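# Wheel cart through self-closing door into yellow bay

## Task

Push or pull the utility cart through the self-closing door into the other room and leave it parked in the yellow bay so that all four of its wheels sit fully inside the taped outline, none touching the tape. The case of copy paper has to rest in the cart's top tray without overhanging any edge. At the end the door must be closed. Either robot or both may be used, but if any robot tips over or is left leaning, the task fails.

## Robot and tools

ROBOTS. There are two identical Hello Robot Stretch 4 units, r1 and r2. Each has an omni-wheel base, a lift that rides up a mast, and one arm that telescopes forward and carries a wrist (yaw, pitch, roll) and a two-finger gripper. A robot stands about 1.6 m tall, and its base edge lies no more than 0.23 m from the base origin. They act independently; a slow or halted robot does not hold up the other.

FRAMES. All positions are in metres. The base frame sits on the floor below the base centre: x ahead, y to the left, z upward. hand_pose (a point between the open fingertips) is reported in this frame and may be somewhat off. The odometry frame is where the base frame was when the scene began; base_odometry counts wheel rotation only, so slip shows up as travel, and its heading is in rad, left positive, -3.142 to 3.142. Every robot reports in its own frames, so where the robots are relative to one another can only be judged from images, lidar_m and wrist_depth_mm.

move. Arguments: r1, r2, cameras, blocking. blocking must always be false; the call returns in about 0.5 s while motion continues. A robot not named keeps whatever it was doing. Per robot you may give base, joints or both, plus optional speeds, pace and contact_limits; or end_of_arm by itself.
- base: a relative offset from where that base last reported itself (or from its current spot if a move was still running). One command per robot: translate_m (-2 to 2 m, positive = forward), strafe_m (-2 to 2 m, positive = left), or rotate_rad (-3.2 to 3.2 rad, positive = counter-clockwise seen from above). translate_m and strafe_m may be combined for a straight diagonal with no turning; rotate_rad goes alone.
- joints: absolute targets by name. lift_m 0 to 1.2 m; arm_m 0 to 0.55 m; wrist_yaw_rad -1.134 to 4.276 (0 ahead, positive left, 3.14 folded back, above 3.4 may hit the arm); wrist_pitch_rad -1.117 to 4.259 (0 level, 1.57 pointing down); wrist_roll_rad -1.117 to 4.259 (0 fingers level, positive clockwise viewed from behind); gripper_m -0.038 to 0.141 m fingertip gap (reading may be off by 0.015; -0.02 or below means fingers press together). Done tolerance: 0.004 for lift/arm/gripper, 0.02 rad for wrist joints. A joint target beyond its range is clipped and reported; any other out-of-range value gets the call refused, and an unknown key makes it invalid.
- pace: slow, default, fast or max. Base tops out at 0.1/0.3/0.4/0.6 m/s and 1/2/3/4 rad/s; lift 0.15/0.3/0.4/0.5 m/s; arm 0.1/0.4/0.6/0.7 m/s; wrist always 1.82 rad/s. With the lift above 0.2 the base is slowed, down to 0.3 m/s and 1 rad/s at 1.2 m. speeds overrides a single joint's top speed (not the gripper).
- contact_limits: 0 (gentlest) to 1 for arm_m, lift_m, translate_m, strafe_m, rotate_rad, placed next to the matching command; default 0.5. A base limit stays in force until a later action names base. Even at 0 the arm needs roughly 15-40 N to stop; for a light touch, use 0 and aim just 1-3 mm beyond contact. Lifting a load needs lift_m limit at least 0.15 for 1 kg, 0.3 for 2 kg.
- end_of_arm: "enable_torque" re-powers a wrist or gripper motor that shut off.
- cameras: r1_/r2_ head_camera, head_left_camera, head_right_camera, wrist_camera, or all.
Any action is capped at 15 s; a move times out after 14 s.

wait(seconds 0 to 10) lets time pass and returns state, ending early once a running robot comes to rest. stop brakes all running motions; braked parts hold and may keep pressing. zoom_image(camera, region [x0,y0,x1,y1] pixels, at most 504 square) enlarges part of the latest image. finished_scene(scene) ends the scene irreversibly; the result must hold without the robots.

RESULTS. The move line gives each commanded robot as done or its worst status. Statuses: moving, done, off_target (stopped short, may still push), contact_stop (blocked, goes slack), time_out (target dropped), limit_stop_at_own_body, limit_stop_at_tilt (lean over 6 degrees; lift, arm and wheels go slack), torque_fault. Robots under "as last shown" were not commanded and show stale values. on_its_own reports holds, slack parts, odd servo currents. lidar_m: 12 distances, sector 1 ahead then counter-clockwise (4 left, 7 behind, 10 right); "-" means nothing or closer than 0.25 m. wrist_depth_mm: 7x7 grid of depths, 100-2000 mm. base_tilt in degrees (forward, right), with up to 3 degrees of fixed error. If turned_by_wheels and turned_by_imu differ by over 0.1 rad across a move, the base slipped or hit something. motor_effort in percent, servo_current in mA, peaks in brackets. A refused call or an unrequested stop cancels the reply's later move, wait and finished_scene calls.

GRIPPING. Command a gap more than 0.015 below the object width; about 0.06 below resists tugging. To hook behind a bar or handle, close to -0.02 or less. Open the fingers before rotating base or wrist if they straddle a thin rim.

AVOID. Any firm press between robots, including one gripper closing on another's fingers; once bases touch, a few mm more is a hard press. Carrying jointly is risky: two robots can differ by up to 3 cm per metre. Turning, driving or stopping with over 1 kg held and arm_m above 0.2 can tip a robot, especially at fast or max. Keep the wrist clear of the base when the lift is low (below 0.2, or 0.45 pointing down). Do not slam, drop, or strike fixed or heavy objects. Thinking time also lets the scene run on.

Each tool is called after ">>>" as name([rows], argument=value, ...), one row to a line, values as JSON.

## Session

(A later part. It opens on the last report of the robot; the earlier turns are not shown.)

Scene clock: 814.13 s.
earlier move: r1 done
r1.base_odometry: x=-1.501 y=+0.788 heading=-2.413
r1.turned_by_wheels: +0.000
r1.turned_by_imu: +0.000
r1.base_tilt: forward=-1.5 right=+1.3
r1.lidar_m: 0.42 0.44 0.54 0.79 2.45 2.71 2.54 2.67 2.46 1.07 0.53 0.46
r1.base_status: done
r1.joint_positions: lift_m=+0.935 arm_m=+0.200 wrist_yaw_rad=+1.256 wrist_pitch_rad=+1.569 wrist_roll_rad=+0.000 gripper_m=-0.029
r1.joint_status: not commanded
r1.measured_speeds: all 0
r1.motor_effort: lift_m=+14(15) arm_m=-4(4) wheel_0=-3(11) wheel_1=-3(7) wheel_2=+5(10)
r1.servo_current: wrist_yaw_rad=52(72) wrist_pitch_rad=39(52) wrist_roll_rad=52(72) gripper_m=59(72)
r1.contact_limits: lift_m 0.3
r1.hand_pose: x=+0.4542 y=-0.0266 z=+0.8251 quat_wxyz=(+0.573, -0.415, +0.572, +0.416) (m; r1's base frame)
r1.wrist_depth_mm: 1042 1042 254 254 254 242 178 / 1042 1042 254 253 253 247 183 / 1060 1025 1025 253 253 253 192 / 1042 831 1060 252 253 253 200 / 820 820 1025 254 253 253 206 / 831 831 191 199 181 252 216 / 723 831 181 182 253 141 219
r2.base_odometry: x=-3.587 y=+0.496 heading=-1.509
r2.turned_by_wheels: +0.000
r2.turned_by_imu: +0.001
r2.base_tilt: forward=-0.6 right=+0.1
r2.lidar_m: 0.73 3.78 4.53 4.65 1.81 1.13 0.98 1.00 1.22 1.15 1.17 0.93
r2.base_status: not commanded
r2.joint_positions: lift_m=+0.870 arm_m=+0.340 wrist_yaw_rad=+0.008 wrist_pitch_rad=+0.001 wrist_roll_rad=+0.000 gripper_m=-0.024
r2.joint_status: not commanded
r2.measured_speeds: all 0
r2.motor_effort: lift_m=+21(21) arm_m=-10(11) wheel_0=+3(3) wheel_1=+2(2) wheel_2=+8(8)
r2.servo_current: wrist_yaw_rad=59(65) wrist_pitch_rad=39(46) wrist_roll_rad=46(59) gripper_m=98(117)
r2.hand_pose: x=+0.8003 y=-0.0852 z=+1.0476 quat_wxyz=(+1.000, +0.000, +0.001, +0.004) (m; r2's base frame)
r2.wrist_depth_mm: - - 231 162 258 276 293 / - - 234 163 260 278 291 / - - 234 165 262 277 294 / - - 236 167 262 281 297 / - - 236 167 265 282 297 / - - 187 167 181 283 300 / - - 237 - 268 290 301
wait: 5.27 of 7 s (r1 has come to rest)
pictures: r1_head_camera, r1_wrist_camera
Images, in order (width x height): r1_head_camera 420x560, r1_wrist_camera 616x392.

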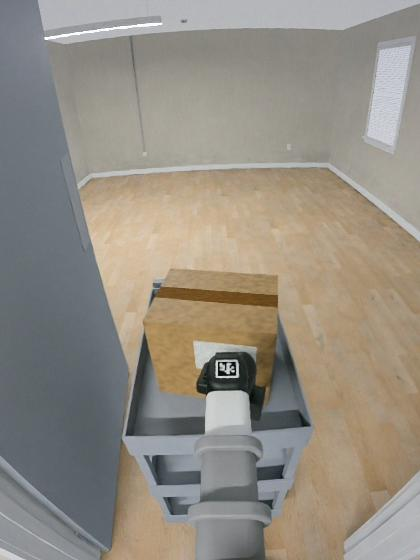

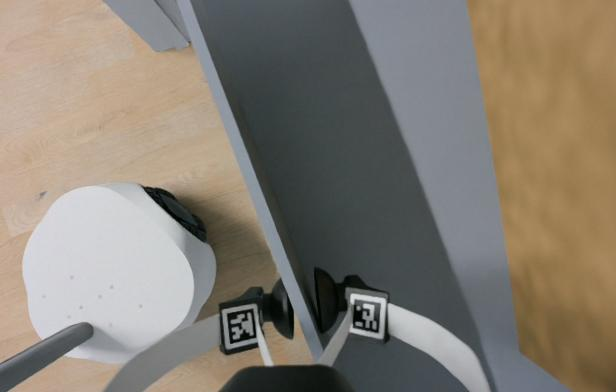

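>>> move(blocking=false, r1={"base": {"translate_m": 0.03, "strafe_m": -0.14}, "pace": "slow"})

>>> wait(seconds=3, cameras=["r1_wrist_camera"])

>>> move(blocking=false, r1={"base": {"translate_m": -0.02, "strafe_m": 0.12}, "pace": "slow"})

>>> wait(seconds=3, cameras=["r1_head_camera", "r1_wrist_camera"])

Scene clock: 906.27 s.
move: r1 moving
r1.base_odometry: x=-1.512 y=+0.796 heading=-2.413
r1.turned_by_wheels: +0.000
r1.turned_by_imu: +0.000
r1.base_tilt: forward=-1.6 right=+1.2
r1.lidar_m: 0.43 0.44 0.56 0.76 2.45 2.70 2.57 2.66 2.45 1.04 0.52 0.46
r1.base_status: translate_m moving; strafe_m moving
r1.joint_positions: lift_m=+0.935 arm_m=+0.200 wrist_yaw_rad=+1.258 wrist_pitch_rad=+1.565 wrist_roll_rad=+0.000 gripper_m=-0.029
r1.joint_status: not commanded
r1.measured_speeds: translate_m=+0.011 strafe_m=-0.049 rotate_rad=+0.002 lift_m=+0.000 arm_m=+0.000 wrist_yaw_rad=+0.003 wrist_pitch_rad=-0.012 wrist_roll_rad=+0.000
r1.motor_effort: lift_m=+14(15) arm_m=-3(4) wheel_0=+11(11) wheel_1=-7(7) wheel_2=+1(5)
r1.servo_current: wrist_yaw_rad=46(72) wrist_pitch_rad=46(52) wrist_roll_rad=46(65) gripper_m=72(72)
r1.contact_limits: lift_m 0.3
r1.hand_pose: x=+0.4546 y=-0.0252 z=+0.8252 quat_wxyz=(+0.574, -0.415, +0.570, +0.417) (m; r1's base frame)
r1.wrist_depth_mm: 1060 1042 256 255 255 243 175 / 1025 1042 255 255 254 243 183 / 1025 1042 1060 254 253 255 187 / 1025 854 1025 254 253 253 195 / 842 820 1042 253 253 252 202 / 831 820 187 197 179 253 208 / 750 809 1060 238 252 240 213
r2: as last shown
r2.turned_by_imu: +0.000
r2.base_tilt: forward=-0.6 right=+0.0
r2.lidar_m: 0.74 3.76 4.53 4.65 1.79 1.10 0.99 0.99 1.22 1.17 1.15 0.91
r2.motor_effort: lift_m=+21(21) arm_m=-10(11) wheel_0=+3(3) wheel_1=+1(2) wheel_2=+8(8)
r2.servo_current: wrist_yaw_rad=65(65) wrist_pitch_rad=39(46) wrist_roll_rad=65(65) gripper_m=111(111)
r2.wrist_depth_mm: - - 232 162 259 278 291 / - - 233 163 260 277 293 / - - 234 165 262 278 296 / - - 235 166 264 281 296 / - - 236 167 265 281 297 / - - 187 168 182 285 300 / - - 237 - 270 290 300
pictures: none

Scene clock: 908.43 s.
earlier move: r1 done
r1.base_odometry: x=-1.617 y=+0.872 heading=-2.412
r1.turned_by_wheels: +0.000
r1.turned_by_imu: +0.001
r1.base_tilt: forward=-1.6 right=+1.3
r1.lidar_m: 0.41 0.43 0.66 0.68 2.58 2.71 2.61 2.70 2.33 0.93 0.39 0.49
r1.base_status: done
r1.joint_positions: lift_m=+0.935 arm_m=+0.200 wrist_yaw_rad=+1.258 wrist_pitch_rad=+1.563 wrist_roll_rad=+0.000 gripper_m=-0.029
r1.joint_status: not commanded
r1.measured_speeds: all 0
r1.motor_effort: lift_m=+14(15) arm_m=+4(4) wheel_0=+11(15) wheel_1=+0(7) wheel_2=-1(5)
r1.servo_current: wrist_yaw_rad=65(78) wrist_pitch_rad=39(59) wrist_roll_rad=46(65) gripper_m=65(72)
r1.contact_limits: lift_m 0.3
r1.hand_pose: x=+0.4547 y=-0.0248 z=+0.8252 quat_wxyz=(+0.574, -0.414, +0.570, +0.417) (m; r1's base frame)
r1.wrist_depth_mm: 1060 1025 255 253 255 178 - / 1042 1060 253 253 252 180 138 / 1025 1078 253 252 254 191 144 / 1042 866 1042 252 253 235 251 / 831 831 931 252 251 252 251 / 831 820 196 191 250 251 230 / 732 154 1025 220 218 189 189
r2.base_odometry: x=-3.587 y=+0.496 heading=-1.509
r2.turned_by_wheels: +0.000
r2.turned_by_imu: +0.000
r2.base_tilt: forward=-0.7 right=+0.1
r2.lidar_m: 0.74 3.76 4.51 4.65 1.83 1.12 0.99 1.00 1.18 1.14 1.16 0.91
r2.base_status: not commanded
r2.joint_positions: lift_m=+0.870 arm_m=+0.340 wrist_yaw_rad=+0.008 wrist_pitch_rad=+0.001 wrist_roll_rad=+0.000 gripper_m=-0.024
r2.joint_status: not commanded
r2.measured_speeds: all 0
r2.motor_effort: lift_m=+21(21) arm_m=-10(11) wheel_0=+3(3) wheel_1=+2(2) wheel_2=+8(8)
r2.servo_current: wrist_yaw_rad=65(65) wrist_pitch_rad=39(46) wrist_roll_rad=39(65) gripper_m=111(117)
r2.hand_pose: x=+0.8003 y=-0.0852 z=+1.0476 quat_wxyz=(+1.000, +0.000, +0.001, +0.004) (m; r2's base frame)
r2.wrist_depth_mm: - - 232 162 257 277 293 / - - 232 163 259 277 290 / - - 234 164 263 278 296 / - - 236 167 263 281 297 / - - 236 167 265 282 297 / - - 187 167 181 285 298 / - - 236 - 271 291 301
wait: 2.17 of 3 s (r1 has come to rest)
pictures: r1_wrist_camera
Images, in order (width x height): r1_wrist_camera 616x392.

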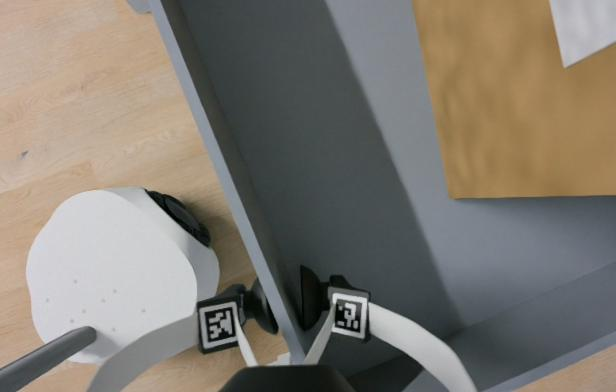

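Scene clock: 908.93 s.
move: r1 moving
r1.base_odometry: x=-1.607 y=+0.864 heading=-2.412
r1.turned_by_wheels: +0.000
r1.turned_by_imu: +0.000
r1.base_tilt: forward=-1.6 right=+1.2
r1.lidar_m: 0.43 0.43 0.65 0.68 2.57 2.71 2.60 2.70 2.34 0.99 0.40 3.06
r1.base_status: translate_m moving; strafe_m moving
r1.joint_positions: lift_m=+0.935 arm_m=+0.200 wrist_yaw_rad=+1.258 wrist_pitch_rad=+1.568 wrist_roll_rad=+0.000 gripper_m=-0.029
r1.joint_status: not commanded
r1.measured_speeds: translate_m=-0.009 strafe_m=+0.051 rotate_rad=+0.003 lift_m=+0.000 arm_m=+0.000 wrist_yaw_rad=+0.000 wrist_pitch_rad=+0.012 wrist_roll_rad=+0.000
r1.motor_effort: lift_m=+14(15) arm_m=+4(4) wheel_0=-5(9) wheel_1=+6(7) wheel_2=+1(3)
r1.servo_current: wrist_yaw_rad=39(72) wrist_pitch_rad=46(52) wrist_roll_rad=52(65) gripper_m=65(72)
r1.contact_limits: lift_m 0.3
r1.hand_pose: x=+0.4543 y=-0.0261 z=+0.8251 quat_wxyz=(+0.573, -0.415, +0.571, +0.417) (m; r1's base frame)
r1.wrist_depth_mm: 1060 1042 252 252 251 175 - / 1042 1042 252 250 252 184 140 / 1042 1042 252 253 252 195 147 / 1025 842 1042 252 251 240 252 / 820 820 1025 252 252 250 249 / 831 831 200 194 252 251 236 / 732 153 1060 182 222 203 189
r2: as last shown
r2.base_tilt: forward=-0.6 right=+0.0
r2.lidar_m: 0.68 3.77 4.53 4.67 1.77 1.14 0.97 1.00 1.20 1.14 1.15 0.91
r2.motor_effort: lift_m=+21(21) arm_m=-10(10) wheel_0=+2(3) wheel_1=+1(2) wheel_2=+8(8)
r2.servo_current: wrist_yaw_rad=46(72) wrist_pitch_rad=33(52) wrist_roll_rad=39(52) gripper_m=111(111)
r2.wrist_depth_mm: - - 231 161 260 278 293 / - - 233 163 260 277 291 / - - 234 165 262 279 294 / - - 235 167 263 281 296 / - - 236 167 265 281 297 / - - 187 167 181 285 300 / - - 236 - 270 291 301
pictures: none

Scene clock: 910.87 s.
earlier move: r1 done
r1.base_odometry: x=-1.522 y=+0.796 heading=-2.413
r1.turned_by_wheels: -0.001
r1.turned_by_imu: -0.001
r1.base_tilt: forward=-1.6 right=+1.3
r1.lidar_m: 0.41 0.43 0.56 0.75 2.46 2.72 2.58 2.72 2.44 1.03 0.50 0.46
r1.base_status: done
r1.joint_positions: lift_m=+0.935 arm_m=+0.200 wrist_yaw_rad=+1.258 wrist_pitch_rad=+1.577 wrist_roll_rad=+0.000 gripper_m=-0.029
r1.joint_status: not commanded
r1.measured_speeds: all 0
r1.motor_effort: lift_m=+14(15) arm_m=+4(4) wheel_0=-10(13) wheel_1=+1(8) wheel_2=+0(3)
r1.servo_current: wrist_yaw_rad=33(72) wrist_pitch_rad=52(59) wrist_roll_rad=39(65) gripper_m=59(72)
r1.contact_limits: lift_m 0.3
r1.hand_pose: x=+0.4536 y=-0.0285 z=+0.8252 quat_wxyz=(+0.570, -0.417, +0.574, +0.415) (m; r1's base frame)
r1.wrist_depth_mm: 1025 1025 248 248 247 213 - / 1025 1025 248 249 249 219 168 / 1025 1025 251 250 250 239 175 / 1042 831 1042 251 251 251 182 / 831 831 1060 252 253 252 189 / 831 820 831 200 183 254 205 / 842 854 181 203 254 254 254
r2.base_odometry: x=-3.587 y=+0.496 heading=-1.509
r2.turned_by_wheels: +0.000
r2.turned_by_imu: +0.000
r2.base_tilt: forward=-0.6 right=+0.1
r2.lidar_m: 0.74 3.76 4.52 4.66 1.79 1.12 0.98 1.01 1.20 1.14 1.14 0.91
r2.base_status: not commanded
r2.joint_positions: lift_m=+0.870 arm_m=+0.340 wrist_yaw_rad=+0.008 wrist_pitch_rad=+0.001 wrist_roll_rad=+0.000 gripper_m=-0.024
r2.joint_status: not commanded
r2.measured_speeds: all 0
r2.motor_effort: lift_m=+21(21) arm_m=-10(11) wheel_0=+2(3) wheel_1=+1(2) wheel_2=+8(8)
r2.servo_current: wrist_yaw_rad=52(78) wrist_pitch_rad=46(52) wrist_roll_rad=46(59) gripper_m=117(117)
r2.hand_pose: x=+0.8003 y=-0.0852 z=+1.0476 quat_wxyz=(+1.000, +0.000, +0.001, +0.004) (m; r2's base frame)
r2.wrist_depth_mm: - - 231 162 259 277 293 / - - 233 163 259 277 289 / - - 235 165 262 278 294 / - - 235 166 263 279 296 / - - 236 167 265 281 297 / - - 187 167 181 285 301 / - - 236 - 270 290 301
wait: 1.93 of 3 s (r1 has come to rest)
pictures: r1_head_camera, r1_wrist_camera
Images, in order (width x height): r1_head_camera 420x560, r1_wrist_camera 616x392.

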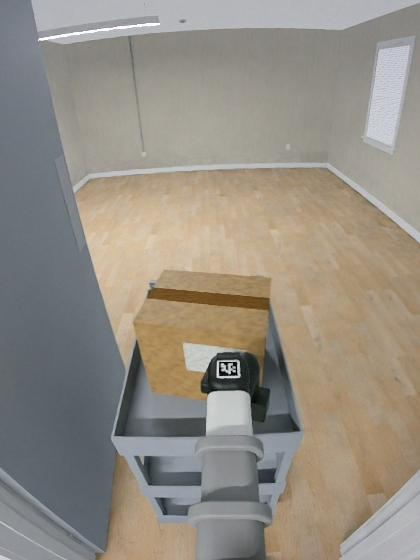

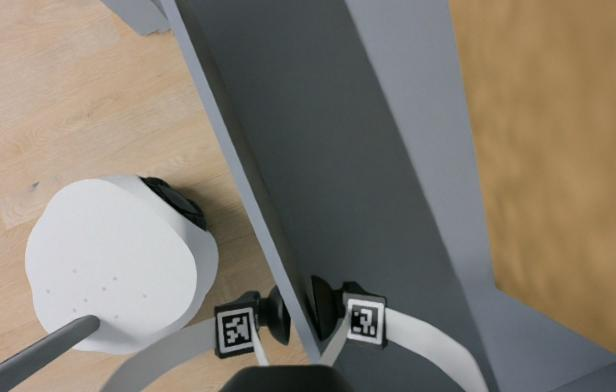

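>>> move(blocking=false, r1={"base": {"strafe_m": -0.1}, "pace": "slow"})

>>> wait(seconds=3)

>>> move(blocking=false, r1={"base": {"translate_m": 0.18}, "pace": "slow"})

>>> wait(seconds=4, cameras=["r1_head_camera", "r1_wrist_camera"])

Scene clock: 935.67 s.
move: r1 moving
r1.base_odometry: x=-1.531 y=+0.807 heading=-2.413
r1.turned_by_wheels: +0.000
r1.turned_by_imu: +0.000
r1.base_tilt: forward=-1.6 right=+1.3
r1.lidar_m: 0.42 0.42 0.56 0.76 2.48 2.71 2.58 2.70 2.46 1.02 0.50 0.46
r1.base_status: strafe_m moving
r1.joint_positions: lift_m=+0.935 arm_m=+0.200 wrist_yaw_rad=+1.258 wrist_pitch_rad=+1.576 wrist_roll_rad=+0.000 gripper_m=-0.029
r1.joint_status: not commanded
r1.measured_speeds: translate_m=+0.000 strafe_m=-0.056 rotate_rad=+0.002 lift_m=+0.000 arm_m=+0.000 wrist_yaw_rad=+0.000 wrist_pitch_rad=-0.033 wrist_roll_rad=+0.000
r1.motor_effort: lift_m=+15(15) arm_m=+4(4) wheel_0=+5(9) wheel_1=-6(6) wheel_2=-1(2)
r1.servo_current: wrist_yaw_rad=46(59) wrist_pitch_rad=46(52) wrist_roll_rad=39(59) gripper_m=65(72)
r1.contact_limits: lift_m 0.3
r1.hand_pose: x=+0.4537 y=-0.0282 z=+0.8252 quat_wxyz=(+0.570, -0.417, +0.573, +0.415) (m; r1's base frame)
r1.wrist_depth_mm: 1060 1025 250 249 249 220 - / 1025 1042 251 249 250 227 170 / 1042 1025 1042 252 251 240 175 / 1060 831 1042 252 253 247 180 / 842 831 1025 252 252 253 186 / 831 831 831 198 182 253 190 / 1078 154 1042 183 253 252 255
r2: as last shown
r2.lidar_m: 0.76 3.76 4.53 4.66 1.79 1.11 0.98 0.99 1.21 1.14 1.16 0.88
r2.motor_effort: lift_m=+21(21) arm_m=-10(11) wheel_0=+3(3) wheel_1=+2(2) wheel_2=+8(8)
r2.servo_current: wrist_yaw_rad=46(65) wrist_pitch_rad=46(46) wrist_roll_rad=39(65) gripper_m=111(117)
r2.wrist_depth_mm: - - 231 162 258 277 291 / - - 232 163 259 277 290 / - - 234 164 262 279 294 / - - 235 167 263 281 296 / - - 236 167 265 281 297 / - - 187 167 181 285 298 / - - 236 - 270 291 301
pictures: none

Scene clock: 937.33 s.
earlier move: r1 done
r1.base_odometry: x=-1.589 y=+0.871 heading=-2.412
r1.turned_by_wheels: +0.001
r1.turned_by_imu: +0.001
r1.base_tilt: forward=-1.6 right=+1.3
r1.lidar_m: 0.42 0.45 0.66 0.76 2.54 2.72 2.59 2.67 2.34 1.03 0.42 0.49
r1.base_status: done
r1.joint_positions: lift_m=+0.935 arm_m=+0.200 wrist_yaw_rad=+1.258 wrist_pitch_rad=+1.563 wrist_roll_rad=+0.000 gripper_m=-0.029
r1.joint_status: not commanded
r1.measured_speeds: all 0
r1.motor_effort: lift_m=+14(15) arm_m=+4(4) wheel_0=+10(13) wheel_1=-2(7) wheel_2=+4(5)
r1.servo_current: wrist_yaw_rad=65(72) wrist_pitch_rad=46(59) wrist_roll_rad=26(65) gripper_m=65(72)
r1.contact_limits: lift_m 0.3
r1.hand_pose: x=+0.4548 y=-0.0248 z=+0.8252 quat_wxyz=(+0.574, -0.414, +0.570, +0.418) (m; r1's base frame)
r1.wrist_depth_mm: 1060 1060 257 256 255 190 - / 1060 1025 257 255 255 197 - / 1042 1078 1042 256 255 207 - / 1042 878 1042 254 255 253 253 / 820 831 1042 254 253 253 252 / 831 820 187 197 181 251 236 / 741 820 1042 251 222 182 193
r2.base_odometry: x=-3.587 y=+0.496 heading=-1.509
r2.turned_by_wheels: +0.000
r2.turned_by_imu: +0.000
r2.base_tilt: forward=-0.6 right=+0.0
r2.lidar_m: 0.76 3.77 4.54 4.66 1.83 1.09 0.99 1.00 1.22 1.13 1.16 0.87
r2.base_status: not commanded
r2.joint_positions: lift_m=+0.870 arm_m=+0.340 wrist_yaw_rad=+0.008 wrist_pitch_rad=+0.001 wrist_roll_rad=+0.000 gripper_m=-0.024
r2.joint_status: not commanded
r2.measured_speeds: all 0
r2.motor_effort: lift_m=+21(21) arm_m=-10(11) wheel_0=+3(3) wheel_1=+1(2) wheel_2=+8(8)
r2.servo_current: wrist_yaw_rad=65(65) wrist_pitch_rad=39(46) wrist_roll_rad=59(65) gripper_m=104(117)
r2.hand_pose: x=+0.8003 y=-0.0852 z=+1.0476 quat_wxyz=(+1.000, +0.000, +0.001, +0.004) (m; r2's base frame)
r2.wrist_depth_mm: - - 232 162 259 278 291 / - - 233 163 259 277 293 / - - 234 165 260 279 293 / - - 236 167 264 281 297 / - - 237 167 265 281 297 / - - 186 167 181 285 301 / - - 238 - 271 290 301
wait: 1.67 of 3 s (r1 has come to rest)
pictures: none

Scene clock: 937.83 s.
move: r1 moving
r1.base_odometry: x=-1.598 y=+0.862 heading=-2.411
r1.turned_by_wheels: +0.001
r1.turned_by_imu: +0.001
r1.base_tilt: forward=-1.6 right=+1.3
r1.lidar_m: 0.42 0.44 0.65 0.72 2.58 2.74 2.59 2.68 2.35 0.98 0.41 3.06
r1.base_status: translate_m moving
r1.joint_positions: lift_m=+0.935 arm_m=+0.200 wrist_yaw_rad=+1.258 wrist_pitch_rad=+1.563 wrist_roll_rad=+0.000 gripper_m=-0.029
r1.joint_status: not commanded
r1.measured_speeds: translate_m=+0.049 strafe_m=+0.000 rotate_rad=+0.000 lift_m=+0.000 arm_m=+0.000 wrist_yaw_rad=+0.000 wrist_pitch_rad=+0.000 wrist_roll_rad=+0.000
r1.motor_effort: lift_m=+15(15) arm_m=+4(4) wheel_0=+10(11) wheel_1=+5(7) wheel_2=-4(5)
r1.servo_current: wrist_yaw_rad=52(65) wrist_pitch_rad=46(52) wrist_roll_rad=52(65) gripper_m=65(72)
r1.contact_limits: lift_m 0.3
r1.hand_pose: x=+0.4548 y=-0.0248 z=+0.8252 quat_wxyz=(+0.574, -0.414, +0.570, +0.418) (m; r1's base frame)
r1.wrist_depth_mm: 1042 1042 253 253 253 177 - / 1060 1042 254 254 251 182 139 / 1042 1042 253 253 253 190 144 / 1042 842 1025 253 253 252 251 / 831 831 917 252 251 250 251 / 842 842 196 187 251 251 230 / 741 149 1025 186 202 188 189
r2: as last shown
r2.base_tilt: forward=-0.6 right=+0.1
r2.lidar_m: 0.73 3.76 4.51 4.66 1.80 1.09 0.99 0.99 1.24 1.15 1.14 0.88
r2.motor_effort: lift_m=+21(21) arm_m=-10(10) wheel_0=+3(3) wheel_1=+2(2) wheel_2=+8(8)
r2.servo_current: wrist_yaw_rad=52(65) wrist_pitch_rad=46(46) wrist_roll_rad=33(59) gripper_m=104(111)
r2.wrist_depth_mm: - - 231 162 259 278 293 / - - 232 163 260 277 291 / - - 234 164 262 279 294 / - - 235 167 262 281 296 / - - 237 167 266 282 297 / - - 186 168 181 285 300 / - - 236 - 271 290 301
pictures: none

Scene clock: 940.43 s.
earlier move: r1 done
r1.base_odometry: x=-1.723 y=+0.751 heading=-2.412
r1.turned_by_wheels: -0.001
r1.turned_by_imu: -0.001
r1.base_tilt: forward=-1.6 right=+1.3
r1.lidar_m: 0.42 0.45 0.62 0.62 2.57 2.91 2.77 2.86 2.36 0.34 0.34 3.09
r1.base_status: done
r1.joint_positions: lift_m=+0.935 arm_m=+0.200 wrist_yaw_rad=+1.258 wrist_pitch_rad=+1.574 wrist_roll_rad=+0.000 gripper_m=-0.029
r1.joint_status: not commanded
r1.measured_speeds: all 0
r1.motor_effort: lift_m=+14(15) arm_m=+4(4) wheel_0=+2(12) wheel_1=+2(9) wheel_2=-4(10)
r1.servo_current: wrist_yaw_rad=52(65) wrist_pitch_rad=46(52) wrist_roll_rad=46(65) gripper_m=65(72)
r1.contact_limits: lift_m 0.3
r1.hand_pose: x=+0.4538 y=-0.0277 z=+0.8251 quat_wxyz=(+0.571, -0.417, +0.573, +0.415) (m; r1's base frame)
r1.wrist_depth_mm: 1025 1025 248 248 247 182 - / 1042 1025 250 249 249 189 - / 1025 1042 251 250 249 196 149 / 1060 842 1025 249 251 241 251 / 820 831 917 251 252 250 251 / 831 831 202 193 251 251 236 / 723 153 960 206 206 202 189
r2.base_odometry: x=-3.587 y=+0.496 heading=-1.509
r2.turned_by_wheels: +0.000
r2.turned_by_imu: +0.000
r2.base_tilt: forward=-0.7 right=+0.1
r2.lidar_m: 0.73 3.78 4.52 4.66 1.82 1.14 0.98 0.99 1.22 1.15 1.16 0.90
r2.base_status: not commanded
r2.joint_positions: lift_m=+0.870 arm_m=+0.340 wrist_yaw_rad=+0.008 wrist_pitch_rad=+0.001 wrist_roll_rad=+0.000 gripper_m=-0.024
r2.joint_status: not commanded
r2.measured_speeds: all 0
r2.motor_effort: lift_m=+21(21) arm_m=-10(11) wheel_0=+2(3) wheel_1=+1(2) wheel_2=+8(8)
r2.servo_current: wrist_yaw_rad=59(65) wrist_pitch_rad=39(46) wrist_roll_rad=52(59) gripper_m=104(117)
r2.hand_pose: x=+0.8003 y=-0.0852 z=+1.0476 quat_wxyz=(+1.000, +0.000, +0.001, +0.004) (m; r2's base frame)
r2.wrist_depth_mm: - - 233 162 259 278 293 / - - 233 163 260 277 290 / - - 234 164 262 278 293 / - - 236 167 264 281 296 / - - 236 167 265 281 296 / - - 187 168 181 285 300 / - - 236 - 270 290 300
wait: 2.60 of 4 s (r1 has come to rest)
pictures: r1_head_camera, r1_wrist_camera
Images, in order (width x height): r1_head_camera 420x560, r1_wrist_camera 616x392.

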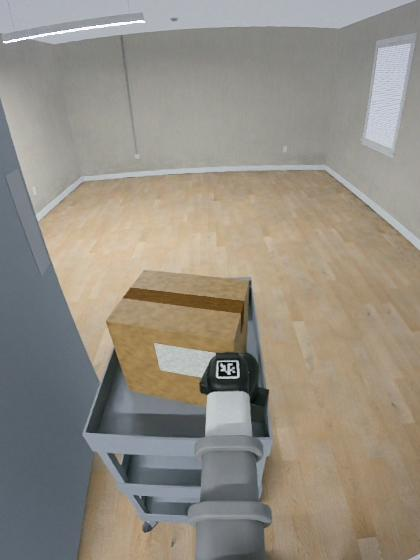

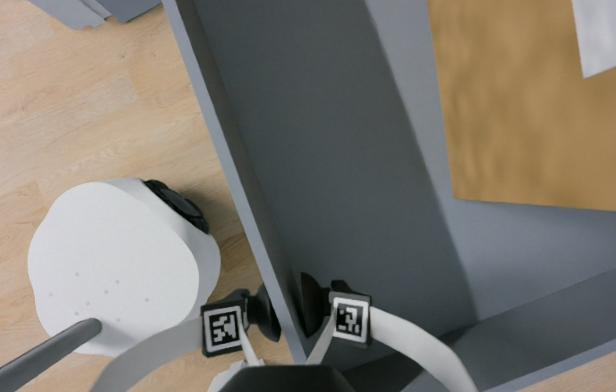

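>>> wait(seconds=0.2, cameras=["r1_head_camera", "r1_wrist_camera", "r2_head_camera"])

Scene clock: 964.17 s.
r1.base_odometry: x=-1.723 y=+0.751 heading=-2.412
r1.turned_by_wheels: +0.000
r1.turned_by_imu: +0.000
r1.base_tilt: forward=-1.6 right=+1.3
r1.lidar_m: 0.41 0.44 0.61 0.61 2.60 2.89 2.77 2.86 2.34 0.35 0.34 3.06
r1.base_status: done
r1.joint_positions: lift_m=+0.935 arm_m=+0.200 wrist_yaw_rad=+1.258 wrist_pitch_rad=+1.574 wrist_roll_rad=+0.000 gripper_m=-0.029
r1.joint_status: not commanded
r1.measured_speeds: all 0
r1.motor_effort: lift_m=+14(15) arm_m=+3(4) wheel_0=+3(12) wheel_1=+2(9) wheel_2=-4(10)
r1.servo_current: wrist_yaw_rad=52(65) wrist_pitch_rad=46(52) wrist_roll_rad=39(65) gripper_m=59(72)
r1.contact_limits: lift_m 0.3
r1.hand_pose: x=+0.4538 y=-0.0277 z=+0.8251 quat_wxyz=(+0.571, -0.417, +0.573, +0.415) (m; r1's base frame)
r1.wrist_depth_mm: 1025 1025 248 248 248 182 - / 1025 1060 249 249 248 189 - / 1025 1042 250 250 249 196 150 / 1042 831 1025 251 250 241 250 / 831 831 960 251 251 251 250 / 842 842 202 193 250 252 236 / 723 153 976 208 206 200 189
r2.base_odometry: x=-3.587 y=+0.496 heading=-1.509
r2.turned_by_wheels: +0.000
r2.turned_by_imu: +0.000
r2.base_tilt: forward=-0.7 right=+0.1
r2.lidar_m: 0.74 3.77 4.49 4.66 1.84 1.15 0.99 0.98 1.20 1.12 1.17 0.91
r2.base_status: not commanded
r2.joint_positions: lift_m=+0.870 arm_m=+0.340 wrist_yaw_rad=+0.008 wrist_pitch_rad=+0.001 wrist_roll_rad=+0.000 gripper_m=-0.024
r2.joint_status: not commanded
r2.measured_speeds: all 0
r2.motor_effort: lift_m=+21(21) arm_m=-10(11) wheel_0=+2(3) wheel_1=+2(2) wheel_2=+8(8)
r2.servo_current: wrist_yaw_rad=59(65) wrist_pitch_rad=39(46) wrist_roll_rad=39(59) gripper_m=111(117)
r2.hand_pose: x=+0.8003 y=-0.0852 z=+1.0476 quat_wxyz=(+1.000, +0.000, +0.001, +0.004) (m; r2's base frame)
r2.wrist_depth_mm: - - 232 162 260 278 291 / - - 233 163 260 277 290 / - - 234 164 262 278 294 / - - 236 167 263 279 296 / - - 236 167 266 281 297 / - - 187 168 181 285 301 / - - 236 - 270 290 301
wait: 0.20 s; at rest from the start
pictures: r1_head_camera, r1_wrist_camera, r2_head_camera
Images, in order (width x height): r1_head_camera 420x560, r1_wrist_camera 616x392, r2_head_camera 420x560.

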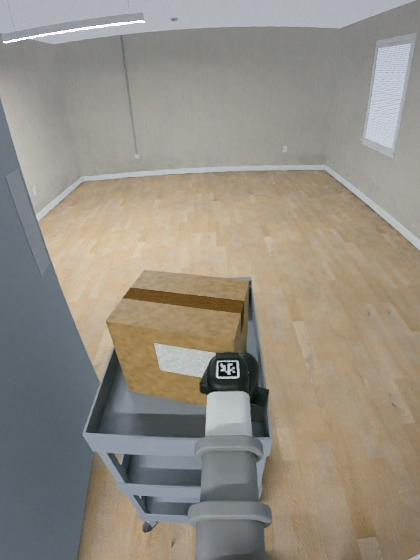

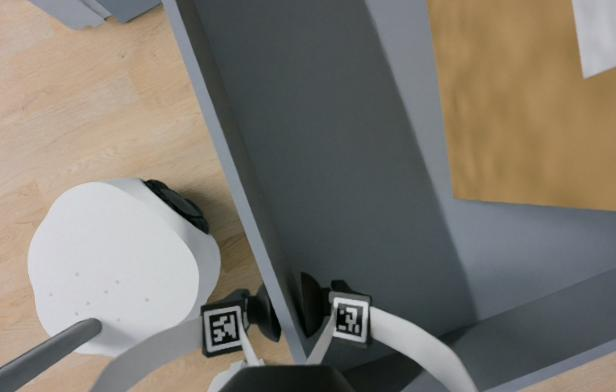

